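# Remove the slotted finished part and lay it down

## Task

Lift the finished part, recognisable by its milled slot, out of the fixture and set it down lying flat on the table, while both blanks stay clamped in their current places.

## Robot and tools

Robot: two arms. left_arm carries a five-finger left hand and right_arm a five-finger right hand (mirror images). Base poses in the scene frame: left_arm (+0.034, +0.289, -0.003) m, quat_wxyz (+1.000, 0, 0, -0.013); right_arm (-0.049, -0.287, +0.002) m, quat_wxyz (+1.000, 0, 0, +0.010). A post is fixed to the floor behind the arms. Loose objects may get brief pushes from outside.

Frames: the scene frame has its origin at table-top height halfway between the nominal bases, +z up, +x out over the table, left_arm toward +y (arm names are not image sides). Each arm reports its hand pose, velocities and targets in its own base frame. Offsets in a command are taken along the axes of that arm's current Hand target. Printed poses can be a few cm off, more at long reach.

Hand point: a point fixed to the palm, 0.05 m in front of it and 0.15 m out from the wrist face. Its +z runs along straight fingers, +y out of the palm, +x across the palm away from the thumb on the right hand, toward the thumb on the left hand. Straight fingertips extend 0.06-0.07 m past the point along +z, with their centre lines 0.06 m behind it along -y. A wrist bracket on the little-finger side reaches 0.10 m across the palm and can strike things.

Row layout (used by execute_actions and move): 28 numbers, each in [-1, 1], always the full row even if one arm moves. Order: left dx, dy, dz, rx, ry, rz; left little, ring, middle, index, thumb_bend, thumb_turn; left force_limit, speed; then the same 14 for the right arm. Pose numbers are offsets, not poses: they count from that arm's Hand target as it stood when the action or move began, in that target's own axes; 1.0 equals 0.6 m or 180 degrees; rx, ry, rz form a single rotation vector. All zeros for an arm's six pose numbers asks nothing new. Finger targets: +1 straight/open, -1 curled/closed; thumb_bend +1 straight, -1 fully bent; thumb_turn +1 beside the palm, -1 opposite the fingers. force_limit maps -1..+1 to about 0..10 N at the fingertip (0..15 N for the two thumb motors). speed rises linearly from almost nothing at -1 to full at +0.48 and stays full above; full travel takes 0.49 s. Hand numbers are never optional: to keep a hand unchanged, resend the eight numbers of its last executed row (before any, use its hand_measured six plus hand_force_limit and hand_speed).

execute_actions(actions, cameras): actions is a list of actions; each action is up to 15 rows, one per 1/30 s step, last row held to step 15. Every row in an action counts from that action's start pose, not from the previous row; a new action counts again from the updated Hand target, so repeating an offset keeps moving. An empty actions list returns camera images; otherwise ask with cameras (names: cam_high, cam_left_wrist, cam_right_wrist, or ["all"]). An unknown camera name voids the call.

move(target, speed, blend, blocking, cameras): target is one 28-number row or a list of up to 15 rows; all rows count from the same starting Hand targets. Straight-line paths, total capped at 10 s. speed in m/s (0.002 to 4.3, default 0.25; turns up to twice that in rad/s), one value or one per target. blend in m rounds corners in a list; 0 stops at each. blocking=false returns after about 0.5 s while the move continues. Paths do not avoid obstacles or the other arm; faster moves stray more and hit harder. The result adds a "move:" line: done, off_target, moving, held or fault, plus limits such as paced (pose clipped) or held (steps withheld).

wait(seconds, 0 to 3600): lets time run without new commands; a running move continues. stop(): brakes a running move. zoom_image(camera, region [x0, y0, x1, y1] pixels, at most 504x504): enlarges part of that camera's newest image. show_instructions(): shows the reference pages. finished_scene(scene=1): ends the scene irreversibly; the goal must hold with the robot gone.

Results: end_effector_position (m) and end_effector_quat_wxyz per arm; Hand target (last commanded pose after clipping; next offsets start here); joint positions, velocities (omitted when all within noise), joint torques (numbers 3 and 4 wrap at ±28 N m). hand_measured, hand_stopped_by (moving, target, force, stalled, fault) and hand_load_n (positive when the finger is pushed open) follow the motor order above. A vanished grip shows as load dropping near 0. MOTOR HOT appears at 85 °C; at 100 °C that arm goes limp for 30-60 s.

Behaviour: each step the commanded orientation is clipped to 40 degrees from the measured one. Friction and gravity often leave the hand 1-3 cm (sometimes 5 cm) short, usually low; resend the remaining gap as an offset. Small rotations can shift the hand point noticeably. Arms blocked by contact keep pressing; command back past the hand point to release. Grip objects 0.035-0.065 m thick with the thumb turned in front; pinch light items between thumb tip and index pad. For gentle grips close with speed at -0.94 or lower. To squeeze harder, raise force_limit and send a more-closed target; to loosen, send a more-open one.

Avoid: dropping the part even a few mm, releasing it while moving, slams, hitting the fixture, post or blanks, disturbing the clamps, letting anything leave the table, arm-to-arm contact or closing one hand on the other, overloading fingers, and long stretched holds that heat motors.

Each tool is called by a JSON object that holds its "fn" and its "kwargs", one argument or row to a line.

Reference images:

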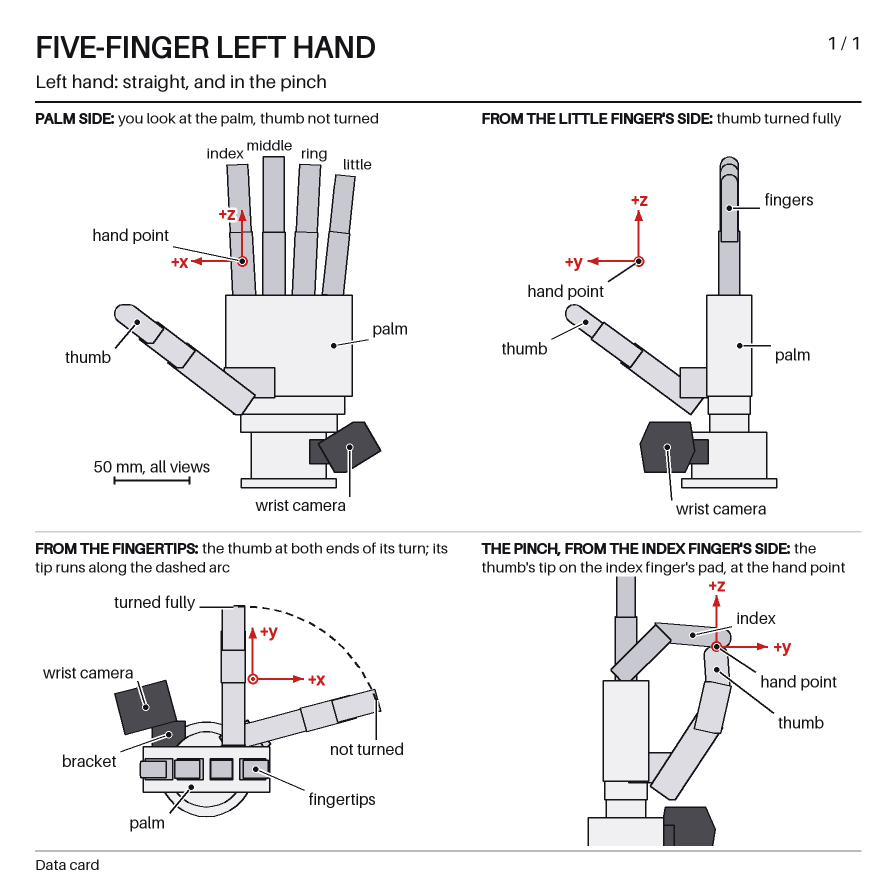

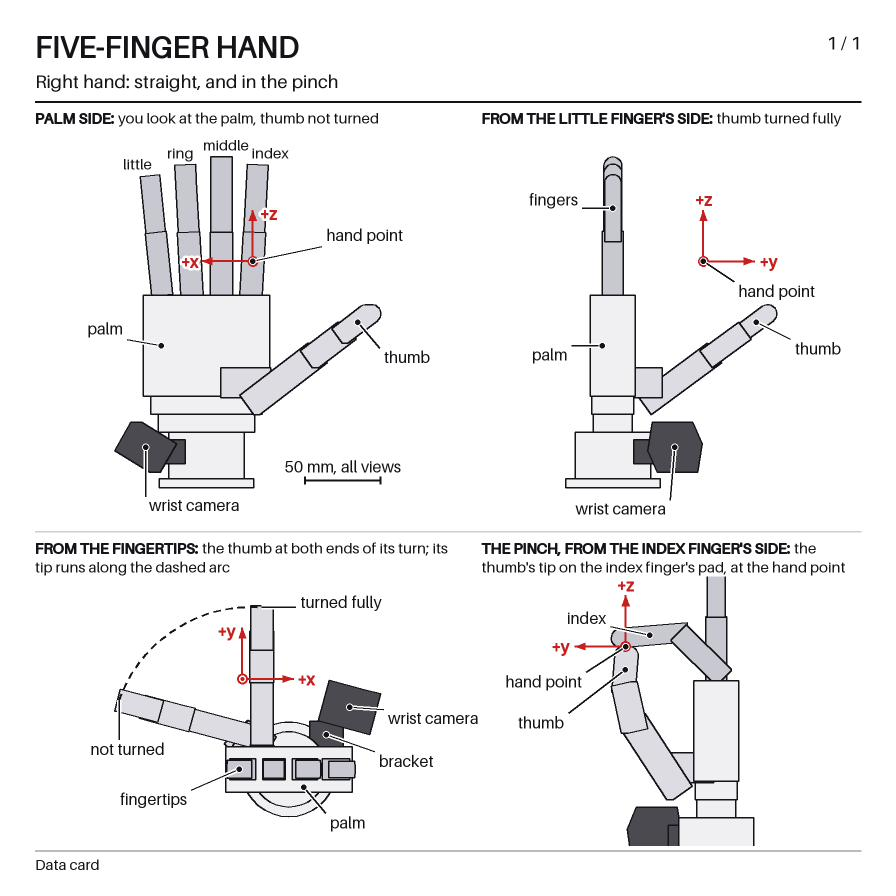

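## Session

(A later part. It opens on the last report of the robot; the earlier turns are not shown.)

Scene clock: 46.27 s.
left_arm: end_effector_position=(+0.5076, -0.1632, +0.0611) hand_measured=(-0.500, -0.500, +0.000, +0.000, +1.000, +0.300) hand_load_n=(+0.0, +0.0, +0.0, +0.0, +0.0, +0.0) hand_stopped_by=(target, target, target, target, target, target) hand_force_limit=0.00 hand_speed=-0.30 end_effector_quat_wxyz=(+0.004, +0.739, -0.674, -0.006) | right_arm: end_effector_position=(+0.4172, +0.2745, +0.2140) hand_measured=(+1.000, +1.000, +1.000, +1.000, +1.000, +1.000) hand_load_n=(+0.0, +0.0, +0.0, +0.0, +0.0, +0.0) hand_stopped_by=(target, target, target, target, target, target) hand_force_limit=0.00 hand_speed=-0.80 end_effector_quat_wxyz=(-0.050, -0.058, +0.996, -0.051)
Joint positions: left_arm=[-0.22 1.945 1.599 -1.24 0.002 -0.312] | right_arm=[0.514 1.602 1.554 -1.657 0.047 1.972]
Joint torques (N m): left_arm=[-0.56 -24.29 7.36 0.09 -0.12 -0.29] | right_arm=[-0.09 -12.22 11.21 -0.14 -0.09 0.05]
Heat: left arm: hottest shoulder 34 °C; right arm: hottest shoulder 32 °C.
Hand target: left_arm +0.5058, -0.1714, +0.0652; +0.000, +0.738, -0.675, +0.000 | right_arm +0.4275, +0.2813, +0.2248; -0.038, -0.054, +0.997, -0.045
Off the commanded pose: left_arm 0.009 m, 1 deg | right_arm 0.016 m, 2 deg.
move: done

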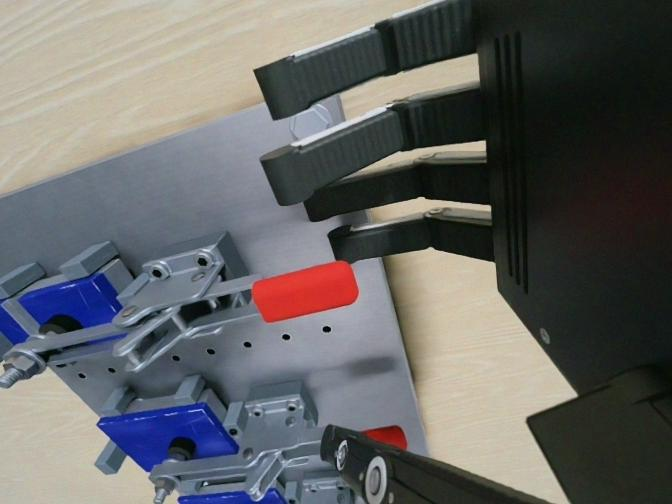

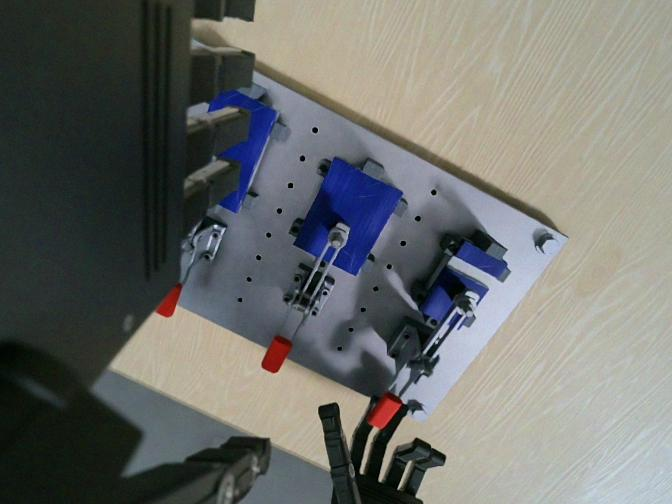

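{"fn": "move", "kwargs": {
  "target": [0,0.0133,-0.05,0,0,0,-0.5,-0.5,0,0,1,0.3,0,-0.3,0,0,0,0,0,0,1,1,1,1,1,1,0,-0.8],
  "speed": 0.03,
  "cameras": ["cam_left_wrist","cam_right_wrist"]
}}

{"fn": "zoom_image", "kwargs": {
  "camera": "cam_right_wrist",
  "region": [260, 320, 460, 504]
}}

{"fn": "zoom_image", "kwargs": {
  "camera": "cam_left_wrist",
  "region": [150, 180, 400, 400]
}}

Scene clock: 48.77 s.
left_arm: end_effector_position=(+0.5039, -0.1637, +0.0760) hand_measured=(-0.500, -0.500, +0.000, +0.000, +1.000, +0.300) hand_load_n=(+0.0, +0.0, +0.0, +3.0, +0.0, +0.0) hand_stopped_by=(target, target, target, target, target, target) hand_force_limit=0.00 hand_speed=-0.30 end_effector_quat_wxyz=(+0.002, +0.743, -0.670, -0.004) | right_arm: end_effector_position=(+0.4172, +0.2745, +0.2140) hand_measured=(+1.000, +1.000, +1.000, +1.000, +1.000, +1.000) hand_load_n=(-0.5, +0.0, +0.0, +0.0, +0.0, +0.0) hand_stopped_by=(target, target, target, target, target, target) hand_force_limit=0.00 hand_speed=-0.80 end_effector_quat_wxyz=(-0.050, -0.058, +0.996, -0.051)
Joint positions: left_arm=[-0.222 1.918 1.599 -1.261 -0.002 -0.325] | right_arm=[0.514 1.602 1.554 -1.657 0.047 1.972]
Joint torques (N m): left_arm=[-0.79 -25.05 8.7 -1.16 0.06 0] | right_arm=[-0.09 -12.16 11.21 -0.14 -0.1 0.05]
Heat: left arm: hottest shoulder 34 °C; right arm: hottest shoulder 32 °C.
Hand target: left_arm +0.4979, -0.1721, +0.0953; +0.000, +0.738, -0.675, +0.001 | right_arm +0.4275, +0.2813, +0.2248; -0.038, -0.054, +0.997, -0.045
Off the commanded pose: left_arm 0.022 m, 1 deg | right_arm 0.016 m, 2 deg.
move: off_target (left_arm)

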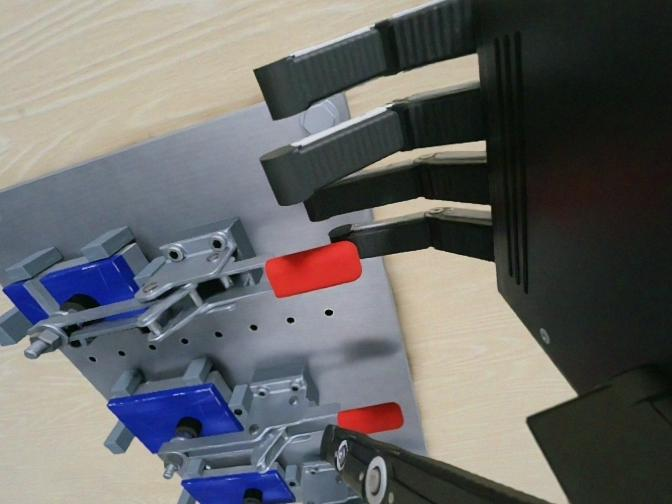

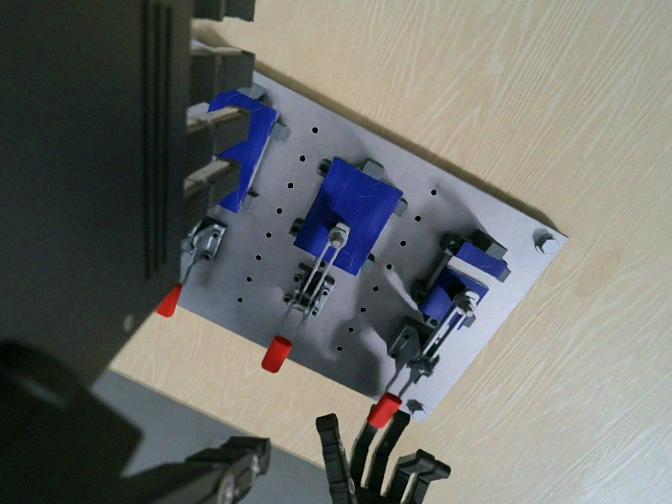

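Scaled by 2.520 from the camera's image (finer frame: 960x720).

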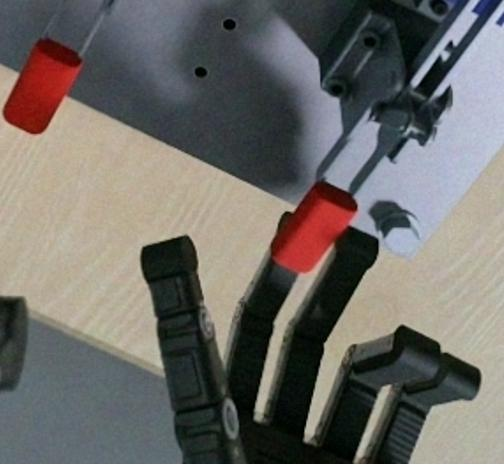

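Scaled by 2.016 from the camera's image (finer frame: 960x720).

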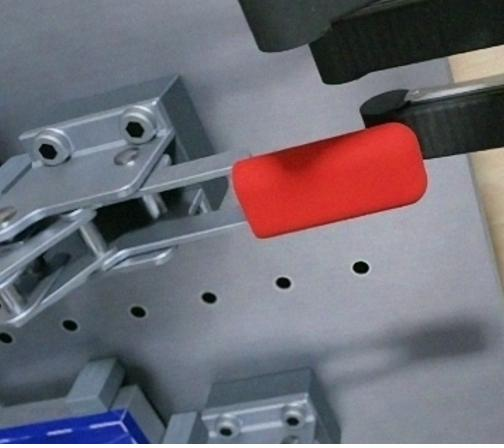

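{"fn": "move", "kwargs": {
  "target": [0,0,-0.03,0,0,0,-0.5,-0.5,0,0,1,0.3,0,-0.3,0,0,0,0,0,0,1,1,1,1,1,1,0,-0.8],
  "speed": 0.03,
  "cameras": ["cam_left_wrist"]
}}

Scene clock: 50.10 s.
left_arm: end_effector_position=(+0.5027, -0.1638, +0.0770) hand_measured=(-0.500, -0.500, +0.000, +0.000, +1.000, +0.300) hand_load_n=(+0.0, +0.5, +0.0, +6.5, +0.0, +0.0) hand_stopped_by=(target, target, target, target, target, target) hand_force_limit=0.00 hand_speed=-0.30 end_effector_quat_wxyz=(+0.002, +0.749, -0.663, -0.008) | right_arm: end_effector_position=(+0.4172, +0.2745, +0.2140) hand_measured=(+1.000, +1.000, +1.000, +1.000, +1.000, +1.000) hand_load_n=(+0.0, +0.0, +0.0, +0.0, +0.0, +0.0) hand_stopped_by=(target, target, target, target, target, target) hand_force_limit=0.00 hand_speed=-0.80 end_effector_quat_wxyz=(-0.050, -0.058, +0.996, -0.051)
Joint positions: left_arm=[-0.222 1.916 1.599 -1.269 -0.004 -0.344] | right_arm=[0.514 1.602 1.554 -1.657 0.047 1.972]
Joint torques (N m): left_arm=[-1.38 -25.58 10.56 -2.35 0.13 0.14] | right_arm=[-0.09 -12.16 11.19 -0.14 -0.09 0.05]
Heat: left arm: hottest shoulder 34 °C; right arm: hottest shoulder 32 °C.
Hand target: left_arm +0.4978, -0.1721, +0.1132; +0.000, +0.738, -0.675, +0.000 | right_arm +0.4275, +0.2813, +0.2248; -0.038, -0.054, +0.997, -0.045
Off the commanded pose: left_arm 0.038 m, 2 deg | right_arm 0.016 m, 2 deg.
move: off_target (left_arm)

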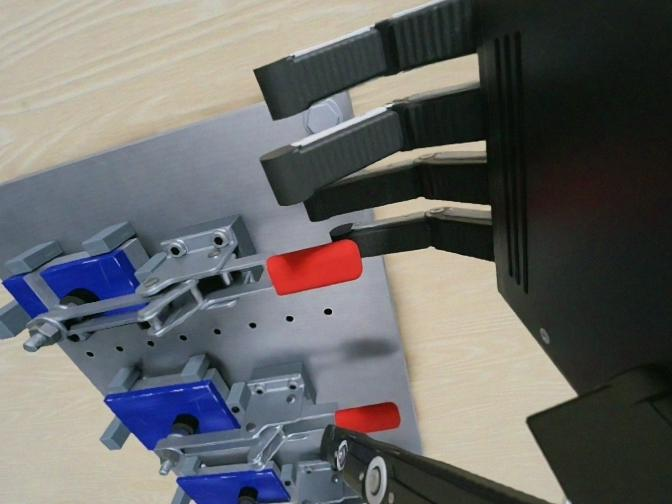

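{"fn": "move", "kwargs": {
  "target": [0,0,-0.03,0,0,0,-0.5,-0.5,0,0,1,0.3,0,-0.3,0,0,0,0,0,0,1,1,1,1,1,1,0,-0.8],
  "speed": 0.03,
  "cameras": ["cam_left_wrist", "cam_right_wrist"]
}}

Scene clock: 51.43 s.
left_arm: end_effector_position=(+0.5026, -0.1640, +0.0807) hand_measured=(-0.500, -0.500, +0.000, +0.002, +1.000, +0.300) hand_load_n=(+0.0, +0.0, +0.0, +13.0, +0.0, +0.0) hand_stopped_by=(target, target, target, target, target, target) hand_force_limit=0.00 hand_speed=-0.30 end_effector_quat_wxyz=(+0.002, +0.752, -0.659, -0.012) | right_arm: end_effector_position=(+0.4172, +0.2745, +0.2140) hand_measured=(+1.000, +1.000, +1.000, +1.000, +1.000, +1.000) hand_load_n=(+0.0, +0.0, +0.0, +0.0, +0.0, +0.0) hand_stopped_by=(target, target, target, target, target, target) hand_force_limit=0.00 hand_speed=-0.80 end_effector_quat_wxyz=(-0.050, -0.058, +0.996, -0.051)
Joint positions: left_arm=[-0.223 1.916 1.609 -1.286 -0.008 -0.356] | right_arm=[0.514 1.602 1.554 -1.657 0.047 1.972]
Joint torques (N m): left_arm=[-1.08 -28.22 11.88 -3.14 0.17 0.27] | right_arm=[-0.03 -12.16 11.21 -0.13 -0.1 0.04]
Heat: left arm: hottest shoulder 34 °C; right arm: hottest shoulder 32 °C.
Hand target: left_arm +0.4979, -0.1721, +0.1312; +0.000, +0.738, -0.675, +0.001 | right_arm +0.4275, +0.2813, +0.2248; -0.038, -0.054, +0.997, -0.045
Off the commanded pose: left_arm 0.051 m, 3 deg | right_arm 0.016 m, 2 deg.
move: off_target (left_arm)

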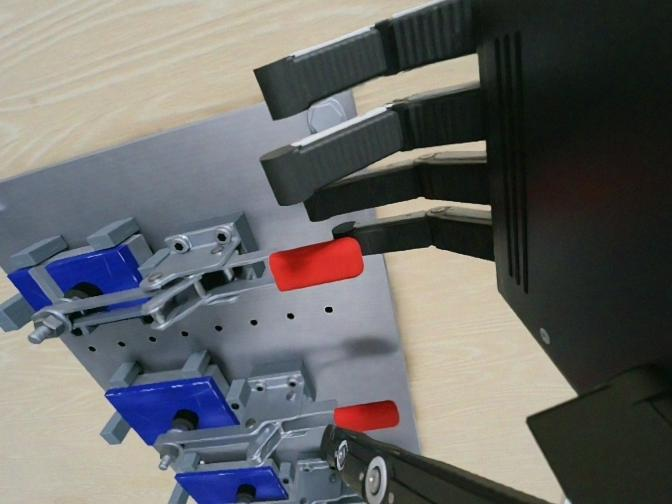

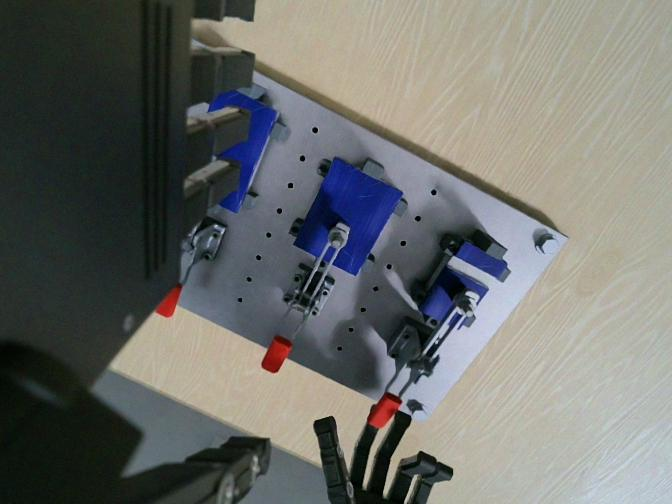

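{"fn": "zoom_image", "kwargs": {
  "camera": "cam_right_wrist",
  "region": [330, 360, 450, 470]
}}

Scaled by 4.200 from the camera's image (finer frame: 960x720).

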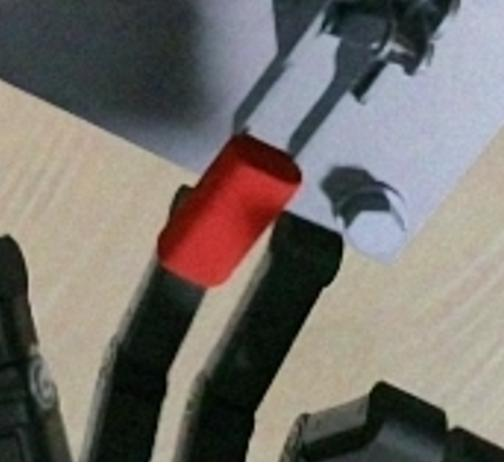

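{"fn": "move", "kwargs": {
  "target": [
    [0,0,0.11,0,0,0,-0.5,-0.5,0,0,1,0.3,0,-0.3,0,0,0,0,0,0,1,1,1,1,1,1,0,-0.8],
    [0.0153,0.0263,0.11,0,0,0.04,-0.5,-0.5,0,0,1,0.3,0,-0.3,0,0,0,0,0,0,1,1,1,1,1,1,0,-0.8]
  ],
  "speed": 0.04,
  "cameras": ["cam_left_wrist", "cam_right_wrist"]
}}

{"fn": "zoom_image", "kwargs": {
  "camera": "cam_right_wrist",
  "region": [330, 360, 450, 470]
}}

{"fn": "zoom_image", "kwargs": {
  "camera": "cam_left_wrist",
  "region": [200, 180, 450, 400]
}}

Scene clock: 58.73 s.
left_arm: end_effector_position=(+0.4858, -0.1762, +0.0606) hand_measured=(-0.500, -0.500, +0.000, +0.000, +1.000, +0.300) hand_load_n=(+0.0, +0.0, +0.0, +0.0, +0.0, +0.0) hand_stopped_by=(target, target, target, target, target, target) hand_force_limit=0.00 hand_speed=-0.30 end_effector_quat_wxyz=(+0.004, +0.703, -0.711, -0.007) | right_arm: end_effector_position=(+0.4172, +0.2745, +0.2140) hand_measured=(+1.000, +1.000, +1.000, +1.000, +1.000, +1.000) hand_load_n=(+0.0, +0.0, +0.0, +0.0, +0.0, +0.0) hand_stopped_by=(target, target, target, target, target, target) hand_force_limit=0.00 hand_speed=-0.80 end_effector_quat_wxyz=(-0.050, -0.058, +0.996, -0.051)
Joint positions: left_arm=[-0.261 1.913 1.548 -1.222 -0.001 -0.25] | right_arm=[0.514 1.602 1.554 -1.657 0.047 1.972]
Joint torques (N m): left_arm=[-1.32 -24 7.2 0.01 -0.08 0.02] | right_arm=[-0.09 -12.16 11.19 -0.13 -0.09 0.05]
Heat: left arm: hottest shoulder 36 °C; right arm: hottest shoulder 32 °C.
Hand target: left_arm +0.4831, -0.1826, +0.0653; +0.000, +0.694, -0.720, +0.001 | right_arm +0.4275, +0.2813, +0.2248; -0.038, -0.054, +0.997, -0.045
Off the commanded pose: left_arm 0.008 m, 2 deg | right_arm 0.016 m, 2 deg.
move: done

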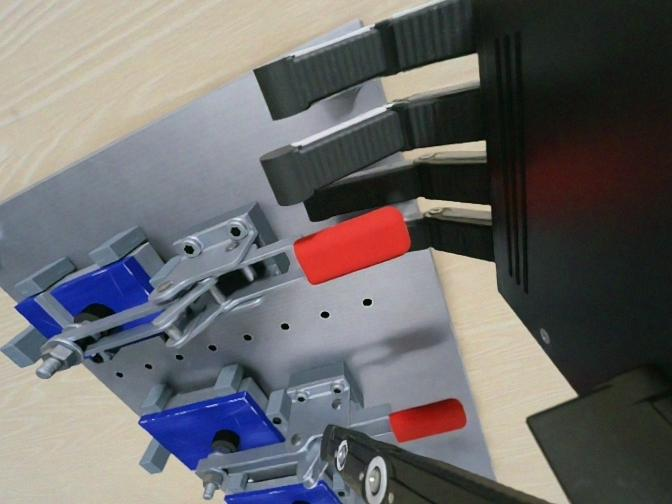

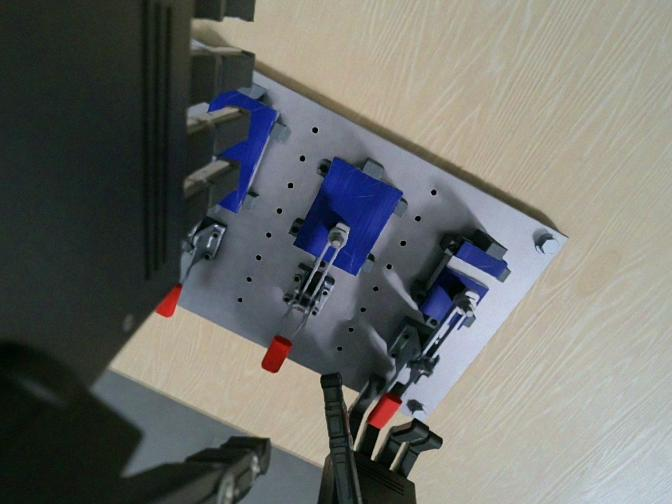

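Scaled by 4.200 from the camera's image (finer frame: 960x720).

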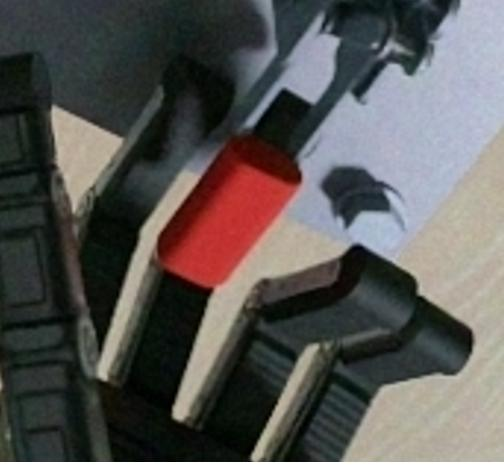

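Scaled by 2.016 from the camera's image (finer frame: 960x720).

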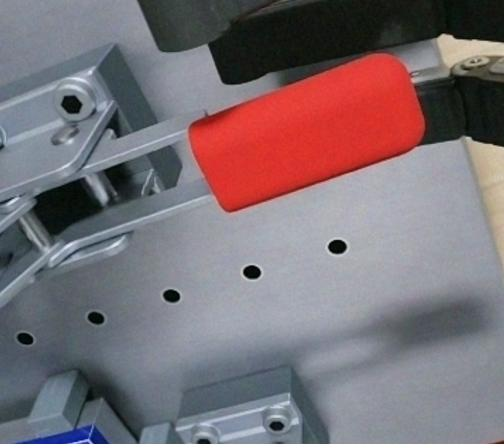

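{"fn": "move", "kwargs": {
  "target": [0,0,-0.06,0,0,0,-0.5,-0.5,0,0,1,0.3,0,-0.3,0,0,0,0,0,0,1,1,1,1,1,1,0,-0.8],
  "speed": 0.04,
  "cameras": ["cam_left_wrist", "cam_right_wrist"]
}}

{"fn": "zoom_image", "kwargs": {
  "camera": "cam_right_wrist",
  "region": [330, 360, 450, 470]
}}

Scene clock: 60.37 s.
left_arm: end_effector_position=(+0.4797, -0.1748, +0.0713) hand_measured=(-0.500, -0.500, +0.000, +0.000, +1.000, +0.300) hand_load_n=(+0.0, +0.0, +2.0, +1.0, +0.0, +0.0) hand_stopped_by=(target, target, target, target, target, target) hand_force_limit=0.00 hand_speed=-0.30 end_effector_quat_wxyz=(+0.006, +0.703, -0.711, -0.011) | right_arm: end_effector_position=(+0.4172, +0.2745, +0.2140) hand_measured=(+1.000, +1.000, +1.000, +1.000, +1.000, +1.000) hand_load_n=(+0.0, +0.0, +0.0, +0.0, -0.5, +0.0) hand_stopped_by=(target, target, target, target, target, target) hand_force_limit=0.00 hand_speed=-0.80 end_effector_quat_wxyz=(-0.050, -0.058, +0.996, -0.051)
Joint positions: left_arm=[-0.261 1.895 1.549 -1.25 -0.001 -0.249] | right_arm=[0.514 1.602 1.554 -1.657 0.047 1.972]
Joint torques (N m): left_arm=[-0.91 -25.17 11.17 -1.89 -0.05 0.09] | right_arm=[-0.09 -12.16 11.21 -0.13 -0.09 0.05]
Heat: left arm: hottest shoulder 36 °C; right arm: hottest shoulder 32 °C.
Hand target: left_arm +0.4829, -0.1827, +0.1012; +0.000, +0.694, -0.720, +0.001 | right_arm +0.4275, +0.2813, +0.2248; -0.038, -0.054, +0.997, -0.045
Off the commanded pose: left_arm 0.031 m, 2 deg | right_arm 0.016 m, 2 deg.
move: off_target (left_arm)

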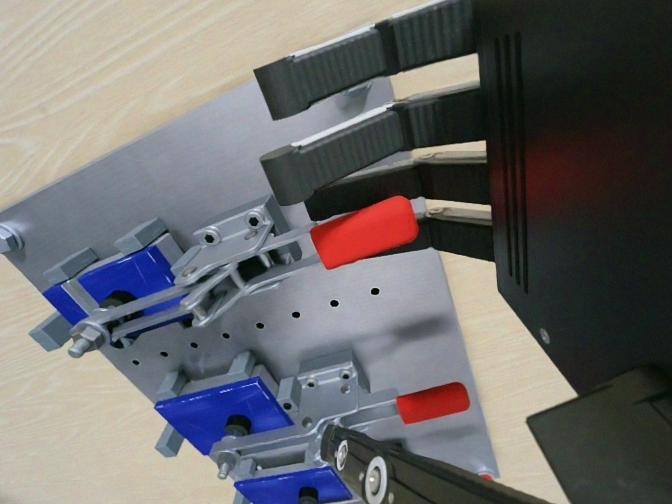

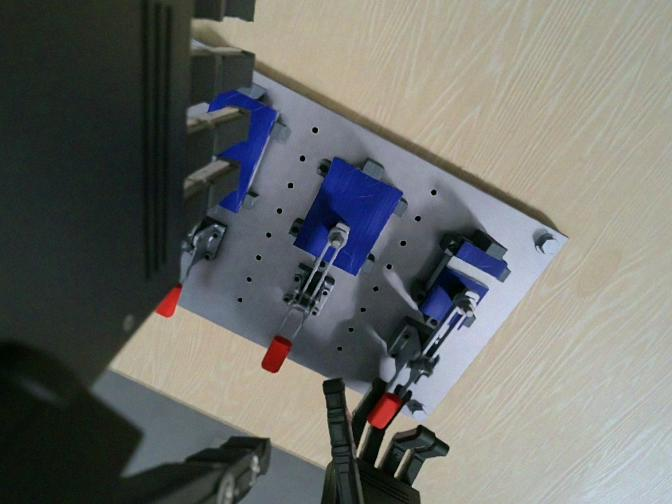

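Scaled by 4.200 from the camera's image (finer frame: 960x720).

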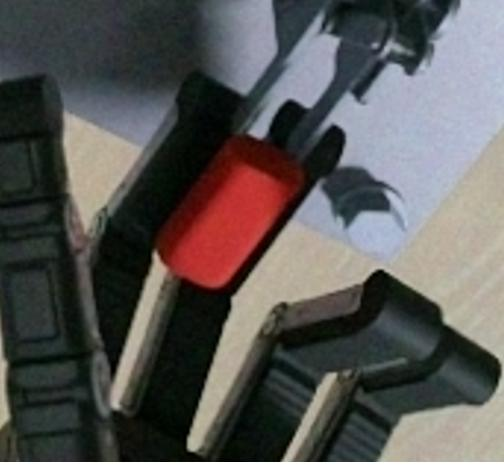

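{"fn": "move", "kwargs": {
  "target": [0,0,-0.05,0,0,0,-0.5,-0.5,0,0,1,0.3,0,-0.3,0,0,0,0,0,0,1,1,1,1,1,1,0,-0.8],
  "speed": 0.04,
  "cameras": ["cam_left_wrist", "cam_right_wrist"]
}}

{"fn": "zoom_image", "kwargs": {
  "camera": "cam_right_wrist",
  "region": [330, 360, 450, 470]
}}

Scene clock: 61.67 s.
left_arm: end_effector_position=(+0.4711, -0.1732, +0.0991) hand_measured=(-0.500, -0.500, +0.000, +0.000, +1.000, +0.300) hand_load_n=(+0.0, +0.0, +0.0, +4.5, +0.0, +0.0) hand_stopped_by=(target, target, target, target, target, target) hand_force_limit=0.00 hand_speed=-0.30 end_effector_quat_wxyz=(+0.013, +0.702, -0.712, -0.025) | right_arm: end_effector_position=(+0.4172, +0.2745, +0.2140) hand_measured=(+1.000, +1.000, +1.000, +1.000, +1.000, +1.000) hand_load_n=(+0.0, +0.0, +0.0, +0.0, +0.0, +0.0) hand_stopped_by=(target, target, target, target, target, target) hand_force_limit=0.00 hand_speed=-0.80 end_effector_quat_wxyz=(-0.050, -0.058, +0.996, -0.051)
Joint positions: left_arm=[-0.263 1.873 1.587 -1.341 -0.002 -0.248] | right_arm=[0.514 1.602 1.554 -1.657 0.047 1.972]
Joint torques (N m): left_arm=[-0.15 -25.05 11.95 -1.22 0.01 0.11] | right_arm=[-0.09 -12.16 11.19 -0.14 -0.1 0.05]
Heat: left arm: hottest shoulder 36 °C; right arm: hottest shoulder 32 °C.
Hand target: left_arm +0.4829, -0.1826, +0.1313; +0.000, +0.694, -0.720, +0.000 | right_arm +0.4275, +0.2813, +0.2248; -0.038, -0.054, +0.997, -0.045
Off the commanded pose: left_arm 0.036 m, 4 deg | right_arm 0.016 m, 2 deg.
move: off_target (left_arm)

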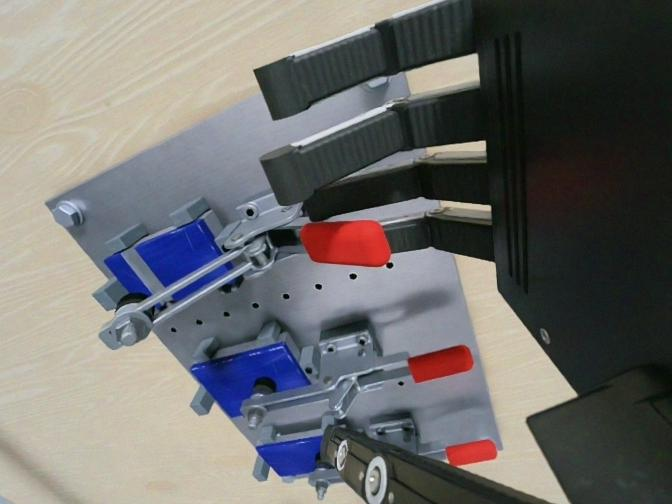

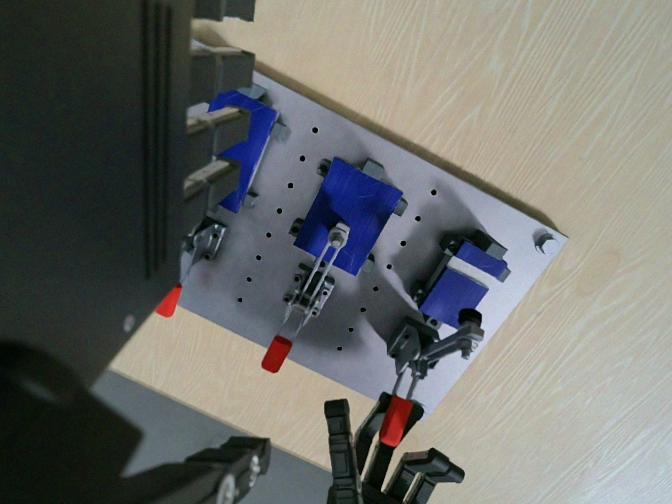

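Scaled by 4.200 from the camera's image (finer frame: 960x720).

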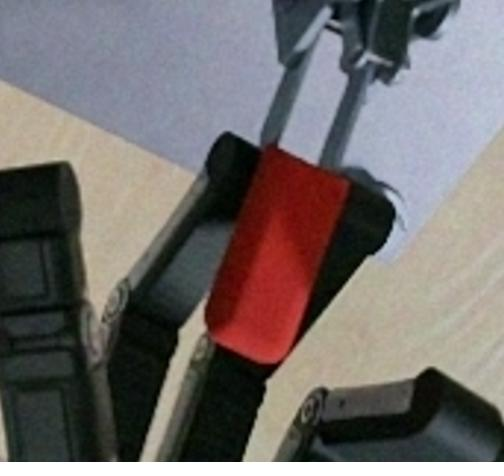

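{"fn": "move", "kwargs": {
  "target": [0,0.033,-0.035,0,0,0,-0.5,-0.5,0,0,1,0.3,0,-0.3,0,0,0,0,0,0,1,1,1,1,1,1,0,-0.8],
  "speed": 0.04,
  "cameras": ["cam_left_wrist", "cam_right_wrist"]
}}

{"fn": "zoom_image", "kwargs": {
  "camera": "cam_right_wrist",
  "region": [310, 280, 510, 480]
}}

Scene clock: 63.37 s.
left_arm: end_effector_position=(+0.4614, -0.1731, +0.1349) hand_measured=(-0.500, -0.500, +0.000, +0.000, +1.000, +0.300) hand_load_n=(+0.0, +0.0, +0.0, +1.5, +0.0, +0.0) hand_stopped_by=(target, target, target, target, target, target) hand_force_limit=0.00 hand_speed=-0.30 end_effector_quat_wxyz=(+0.005, +0.700, -0.714, -0.011) | right_arm: end_effector_position=(+0.4172, +0.2745, +0.2140) hand_measured=(+1.000, +1.000, +1.000, +1.000, +1.000, +1.000) hand_load_n=(+0.0, +0.0, +0.0, +0.0, +0.0, +0.0) hand_stopped_by=(target, target, target, target, target, target) hand_force_limit=0.00 hand_speed=-0.80 end_effector_quat_wxyz=(-0.050, -0.058, +0.996, -0.051)
Joint positions: left_arm=[-0.268 1.802 1.587 -1.379 -0.002 -0.248] | right_arm=[0.514 1.602 1.554 -1.657 0.047 1.972]
Joint torques (N m): left_arm=[-1.61 -23.18 10.37 -0.65 0.04 0] | right_arm=[-0.09 -12.1 11.19 -0.14 -0.1 0.05]
Heat: left arm: hottest shoulder 36 °C; right arm: hottest shoulder 32 °C.
Hand target: left_arm +0.4631, -0.1818, +0.1522; +0.000, +0.694, -0.720, +0.000 | right_arm +0.4275, +0.2813, +0.2248; -0.038, -0.054, +0.997, -0.045
Off the commanded pose: left_arm 0.020 m, 2 deg | right_arm 0.016 m, 2 deg.
move: off_target (left_arm)

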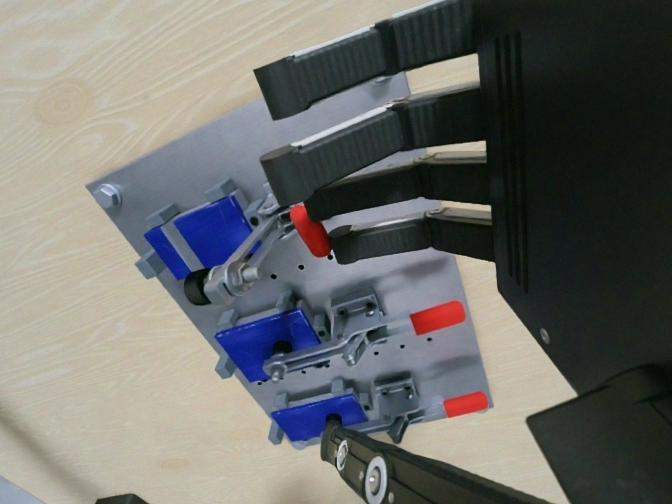

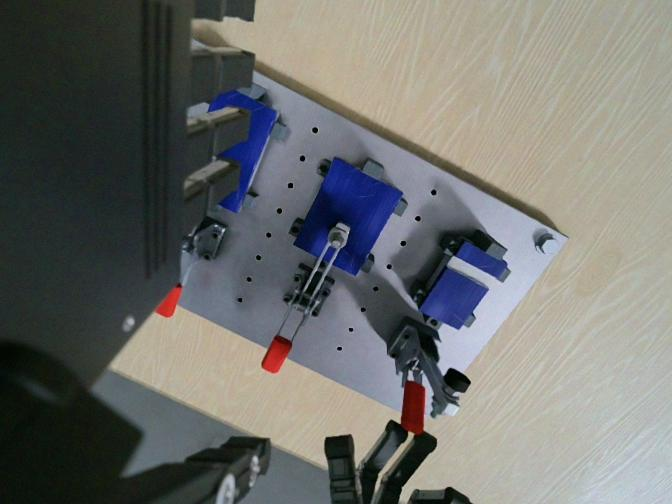

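Scaled by 2.520 from the camera's image (finer frame: 960x720).

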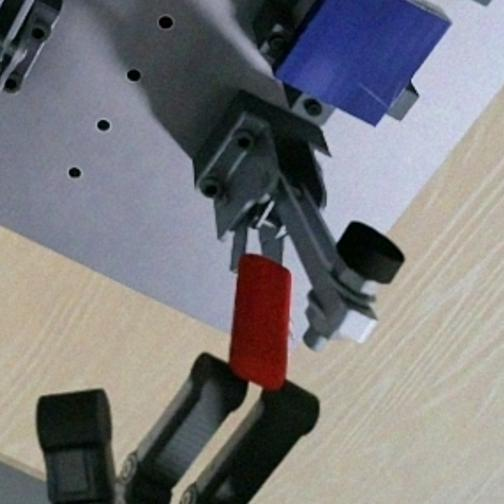

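{"fn": "move", "kwargs": {
  "target": [0,0.06,-0.01,0,0,0,-0.5,-0.5,0,0,1,0.3,0,-0.3,0,0,0,0,0,0,1,1,1,1,1,1,0,-0.8],
  "speed": 0.04,
  "cameras": ["cam_left_wrist", "cam_right_wrist"]
}}

{"fn": "zoom_image", "kwargs": {
  "camera": "cam_right_wrist",
  "region": [310, 280, 510, 480]
}}

Scene clock: 65.07 s.
left_arm: end_effector_position=(+0.4326, -0.1743, +0.1548) hand_measured=(-0.500, -0.500, +0.000, +0.000, +1.000, +0.300) hand_load_n=(+0.0, +0.0, +0.0, +0.0, +0.0, +0.0) hand_stopped_by=(target, target, target, target, target, target) hand_force_limit=0.00 hand_speed=-0.30 end_effector_quat_wxyz=(+0.001, +0.695, -0.719, -0.002) | right_arm: end_effector_position=(+0.4172, +0.2745, +0.2140) hand_measured=(+1.000, +1.000, +1.000, +1.000, +1.000, +1.000) hand_load_n=(+0.0, +0.0, +0.0, +0.0, +0.0, +0.0) hand_stopped_by=(target, target, target, target, target, target) hand_force_limit=0.00 hand_speed=-0.80 end_effector_quat_wxyz=(-0.050, -0.058, +0.996, -0.051)
Joint positions: left_arm=[-0.286 1.708 1.514 -1.381 -0.001 -0.252] | right_arm=[0.514 1.602 1.554 -1.657 0.047 1.972]
Joint torques (N m): left_arm=[-1.08 -20.07 8.06 0.09 -0.1 -0.15] | right_arm=[-0.09 -12.22 11.19 -0.14 -0.09 0.04]
Heat: left arm: hottest shoulder 36 °C; right arm: hottest shoulder 32 °C.
Hand target: left_arm +0.4273, -0.1806, +0.1583; +0.000, +0.694, -0.720, +0.001 | right_arm +0.4275, +0.2813, +0.2248; -0.038, -0.054, +0.997, -0.045
Off the commanded pose: left_arm 0.009 m, 0 deg | right_arm 0.016 m, 2 deg.
move: done

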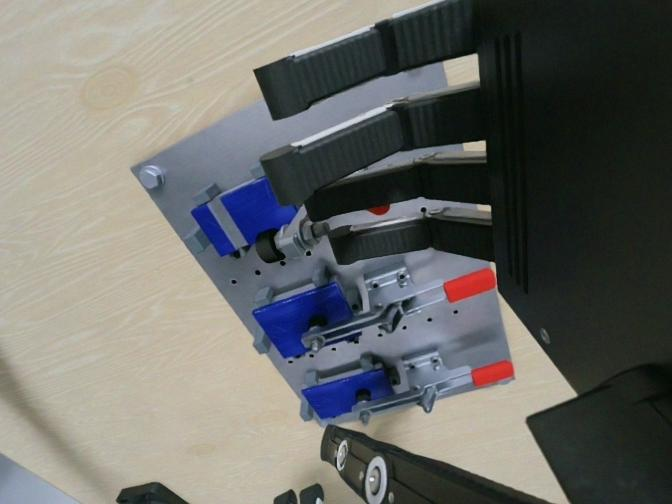

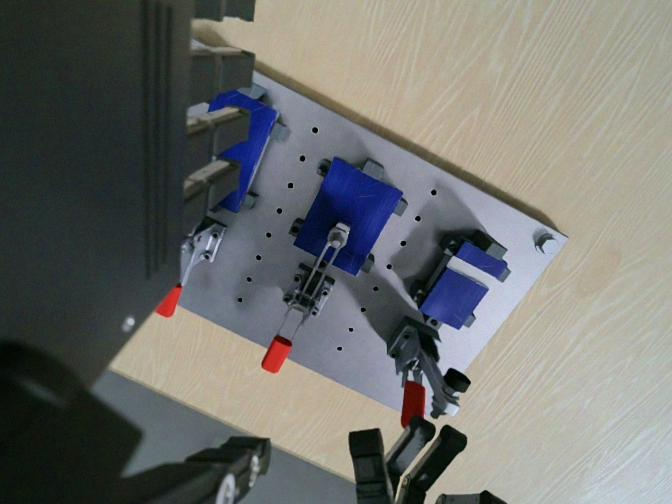

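Scaled by 2.520 from the camera's image (finer frame: 960x720).

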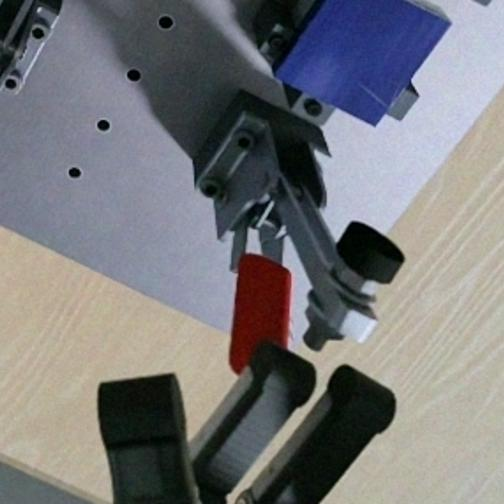

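{"fn": "move", "kwargs": {
  "target": [
    [0,0,-0.1,0,0,0,-0.5,-0.5,0,0,1,0.3,0,-0.3,0,0,0,0,0,0,1,1,1,1,1,1,0,-0.8],
    [-0.1,-0.02,-0.12,0,0,0,1,1,1,1,1,0.3,0,-0.3,0,0,0,0,0,0,1,1,1,1,1,1,0,-0.8]
  ],
  "speed": 0.1,
  "cameras": ["all"]
}}

{"fn": "zoom_image", "kwargs": {
  "camera": "cam_right_wrist",
  "region": [370, 210, 530, 430]
}}

{"fn": "zoom_image", "kwargs": {
  "camera": "cam_left_wrist",
  "region": [150, 120, 450, 350]
}}

Scene clock: 69.10 s.
left_arm: end_effector_position=(+0.4313, -0.1219, +0.2130) hand_measured=(+1.000, +1.000, +1.000, +1.000, +1.000, +0.300) hand_load_n=(+0.0, +0.0, +0.0, +0.0, +0.0, +0.0) hand_stopped_by=(target, target, target, target, target, target) hand_force_limit=0.00 hand_speed=-0.30 end_effector_quat_wxyz=(+0.011, +0.696, -0.718, -0.016) | right_arm: end_effector_position=(+0.4172, +0.2745, +0.2140) hand_measured=(+1.000, +1.000, +1.000, +1.000, +1.000, +1.000) hand_load_n=(+0.0, +0.0, +0.0, +0.0, -0.5, +0.0) hand_stopped_by=(target, target, target, target, target, target) hand_force_limit=0.00 hand_speed=-0.80 end_effector_quat_wxyz=(-0.050, -0.058, +0.996, -0.051)
Joint positions: left_arm=[-0.186 1.679 1.624 -1.555 -0.001 -0.155] | right_arm=[0.514 1.602 1.554 -1.657 0.047 1.972]
Joint torques (N m): left_arm=[-0.26 -19.19 11.79 -0.73 -0.05 0.05] | right_arm=[-0.09 -12.22 11.19 -0.13 -0.1 0.04]
Heat: left arm: hottest shoulder 36 °C; right arm: hottest shoulder 32 °C.
Hand target: left_arm +0.4413, -0.1210, +0.2301; +0.000, +0.694, -0.720, +0.001 | right_arm +0.4275, +0.2813, +0.2248; -0.038, -0.054, +0.997, -0.045
Off the commanded pose: left_arm 0.020 m, 2 deg | right_arm 0.016 m, 2 deg.
move: off_target (left_arm); target 2's new numbers were sent with left_arm's hand 0.020 m and 2 deg from that target

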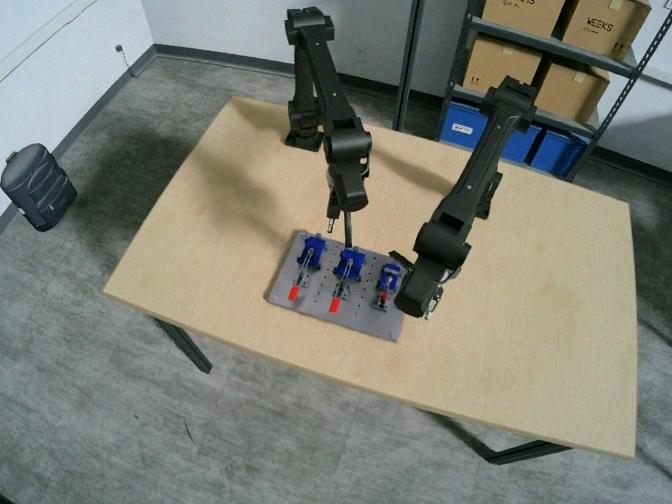

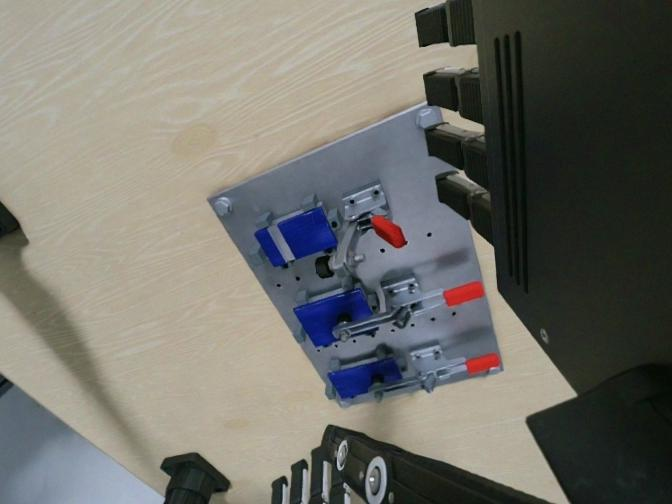

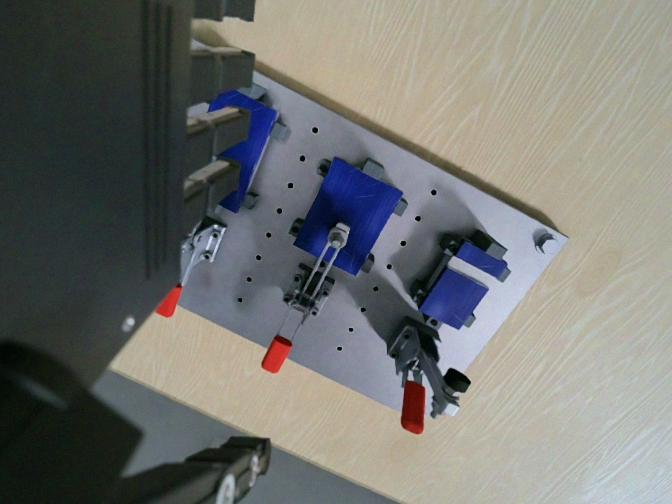

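Scaled by 2.291 from the camera's image (finer frame: 960x720).

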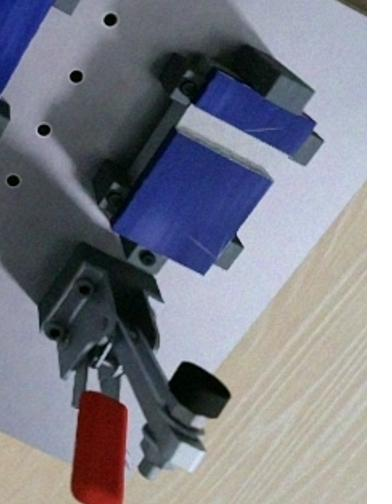

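Scaled by 1.680 from the camera's image (finer frame: 960x720).

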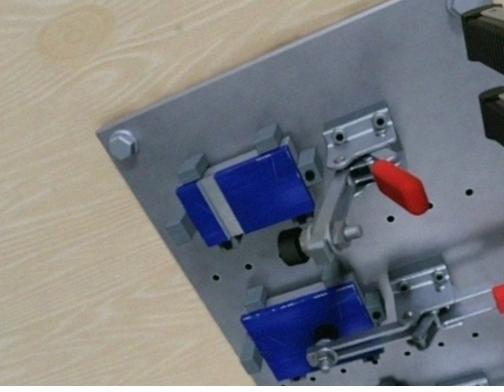

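{"fn": "zoom_image", "kwargs": {
  "camera": "cam_right_wrist",
  "region": [400, 220, 520, 340]
}}

{"fn": "zoom_image", "kwargs": {
  "camera": "cam_left_wrist",
  "region": [230, 170, 370, 310]
}}

Scaled by 4.200 from the camera's image (finer frame: 960x720).

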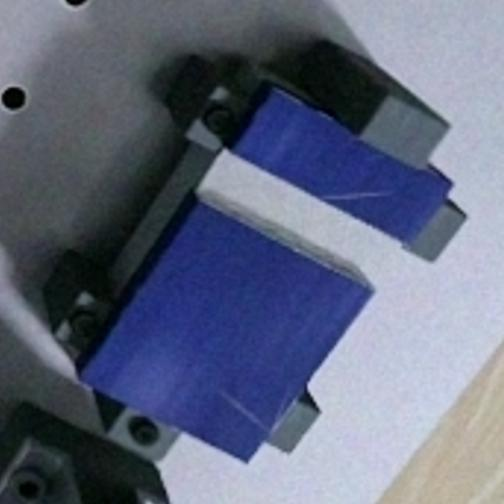

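Scaled by 3.600 from the camera's image (finer frame: 960x720).

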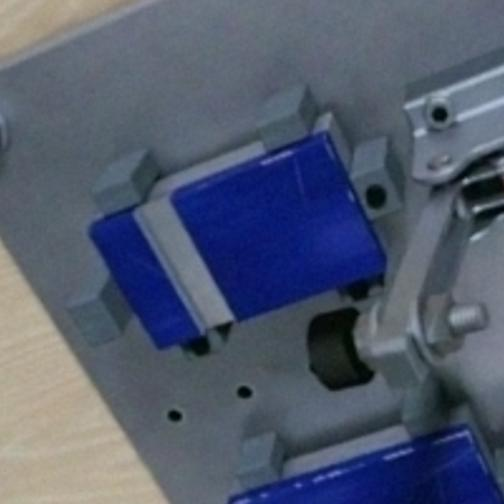

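{"fn": "move", "kwargs": {
  "target": [0,0,-0.05,0,0,0,1,1,1,1,1,0.3,0,-0.3,0.278,-0.39,-0.033,0,0,0,1,1,1,1,1,1,0,-0.8],
  "speed": 0.2,
  "cameras": ["all"]
}}

Scene clock: 88.20 s.
left_arm: end_effector_position=(+0.4324, -0.1221, +0.2442) hand_measured=(+1.000, +1.000, +1.000, +1.000, +1.000, +0.300) hand_load_n=(+0.0, +0.0, +0.0, +0.0, +0.0, +0.0) hand_stopped_by=(target, target, target, target, target, target) hand_force_limit=0.00 hand_speed=-0.30 end_effector_quat_wxyz=(+0.010, +0.696, -0.718, -0.015) | right_arm: end_effector_position=(+0.2923, +0.0347, +0.2786) hand_measured=(+1.000, +1.000, +1.000, +1.000, +1.000, +1.000) hand_load_n=(+0.0, +0.0, +0.0, +0.0, +0.0, +0.0) hand_stopped_by=(target, target, target, target, target, target) hand_force_limit=0.00 hand_speed=-0.80 end_effector_quat_wxyz=(+0.011, -0.057, +0.997, -0.041)
Joint positions: left_arm=[-0.186 1.679 1.706 -1.635 -0.001 -0.155] | right_arm=[-0.047 1.027 1.187 -1.699 0.079 1.41]
Joint torques (N m): left_arm=[0.32 -19.25 11.79 -0.54 -0.06 0.02] | right_arm=[-0.62 -4.19 8.38 0.05 -0.06 -0.13]
Heat: left arm: hottest elbow 37 °C; right arm: hottest shoulder 32 °C.
Hand target: left_arm +0.4412, -0.1210, +0.2601; +0.000, +0.694, -0.720, +0.000 | right_arm +0.2897, +0.0340, +0.2781; -0.038, -0.054, +0.997, -0.045
Off the commanded pose: left_arm 0.018 m, 2 deg | right_arm 0.003 m, 6 deg.
joint sent to its limit (right arm) — joint 4 (wrist pitch), lower limit. The joint targets are off in orientation, not in position.
move: off_target (left_arm, right_arm)

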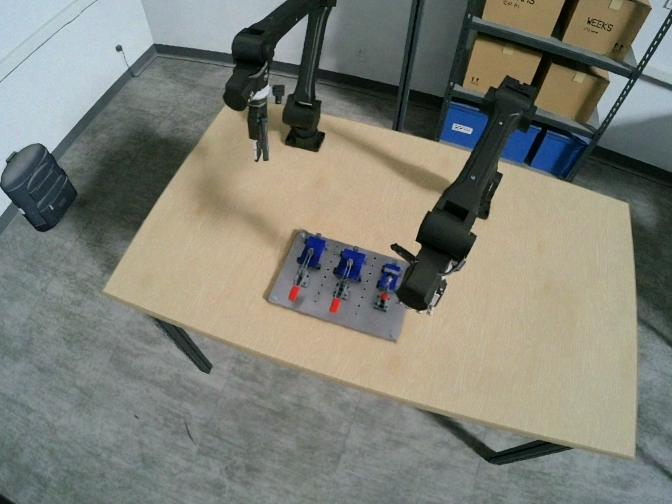

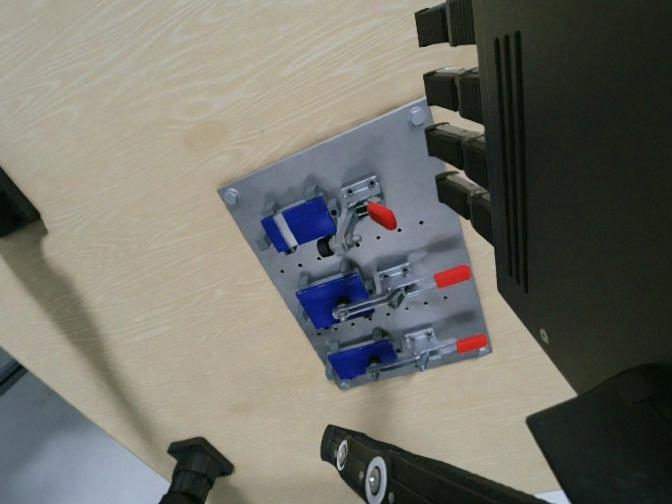

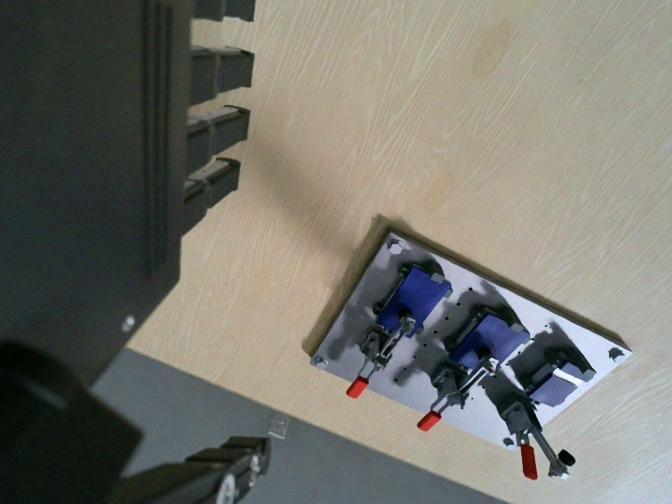

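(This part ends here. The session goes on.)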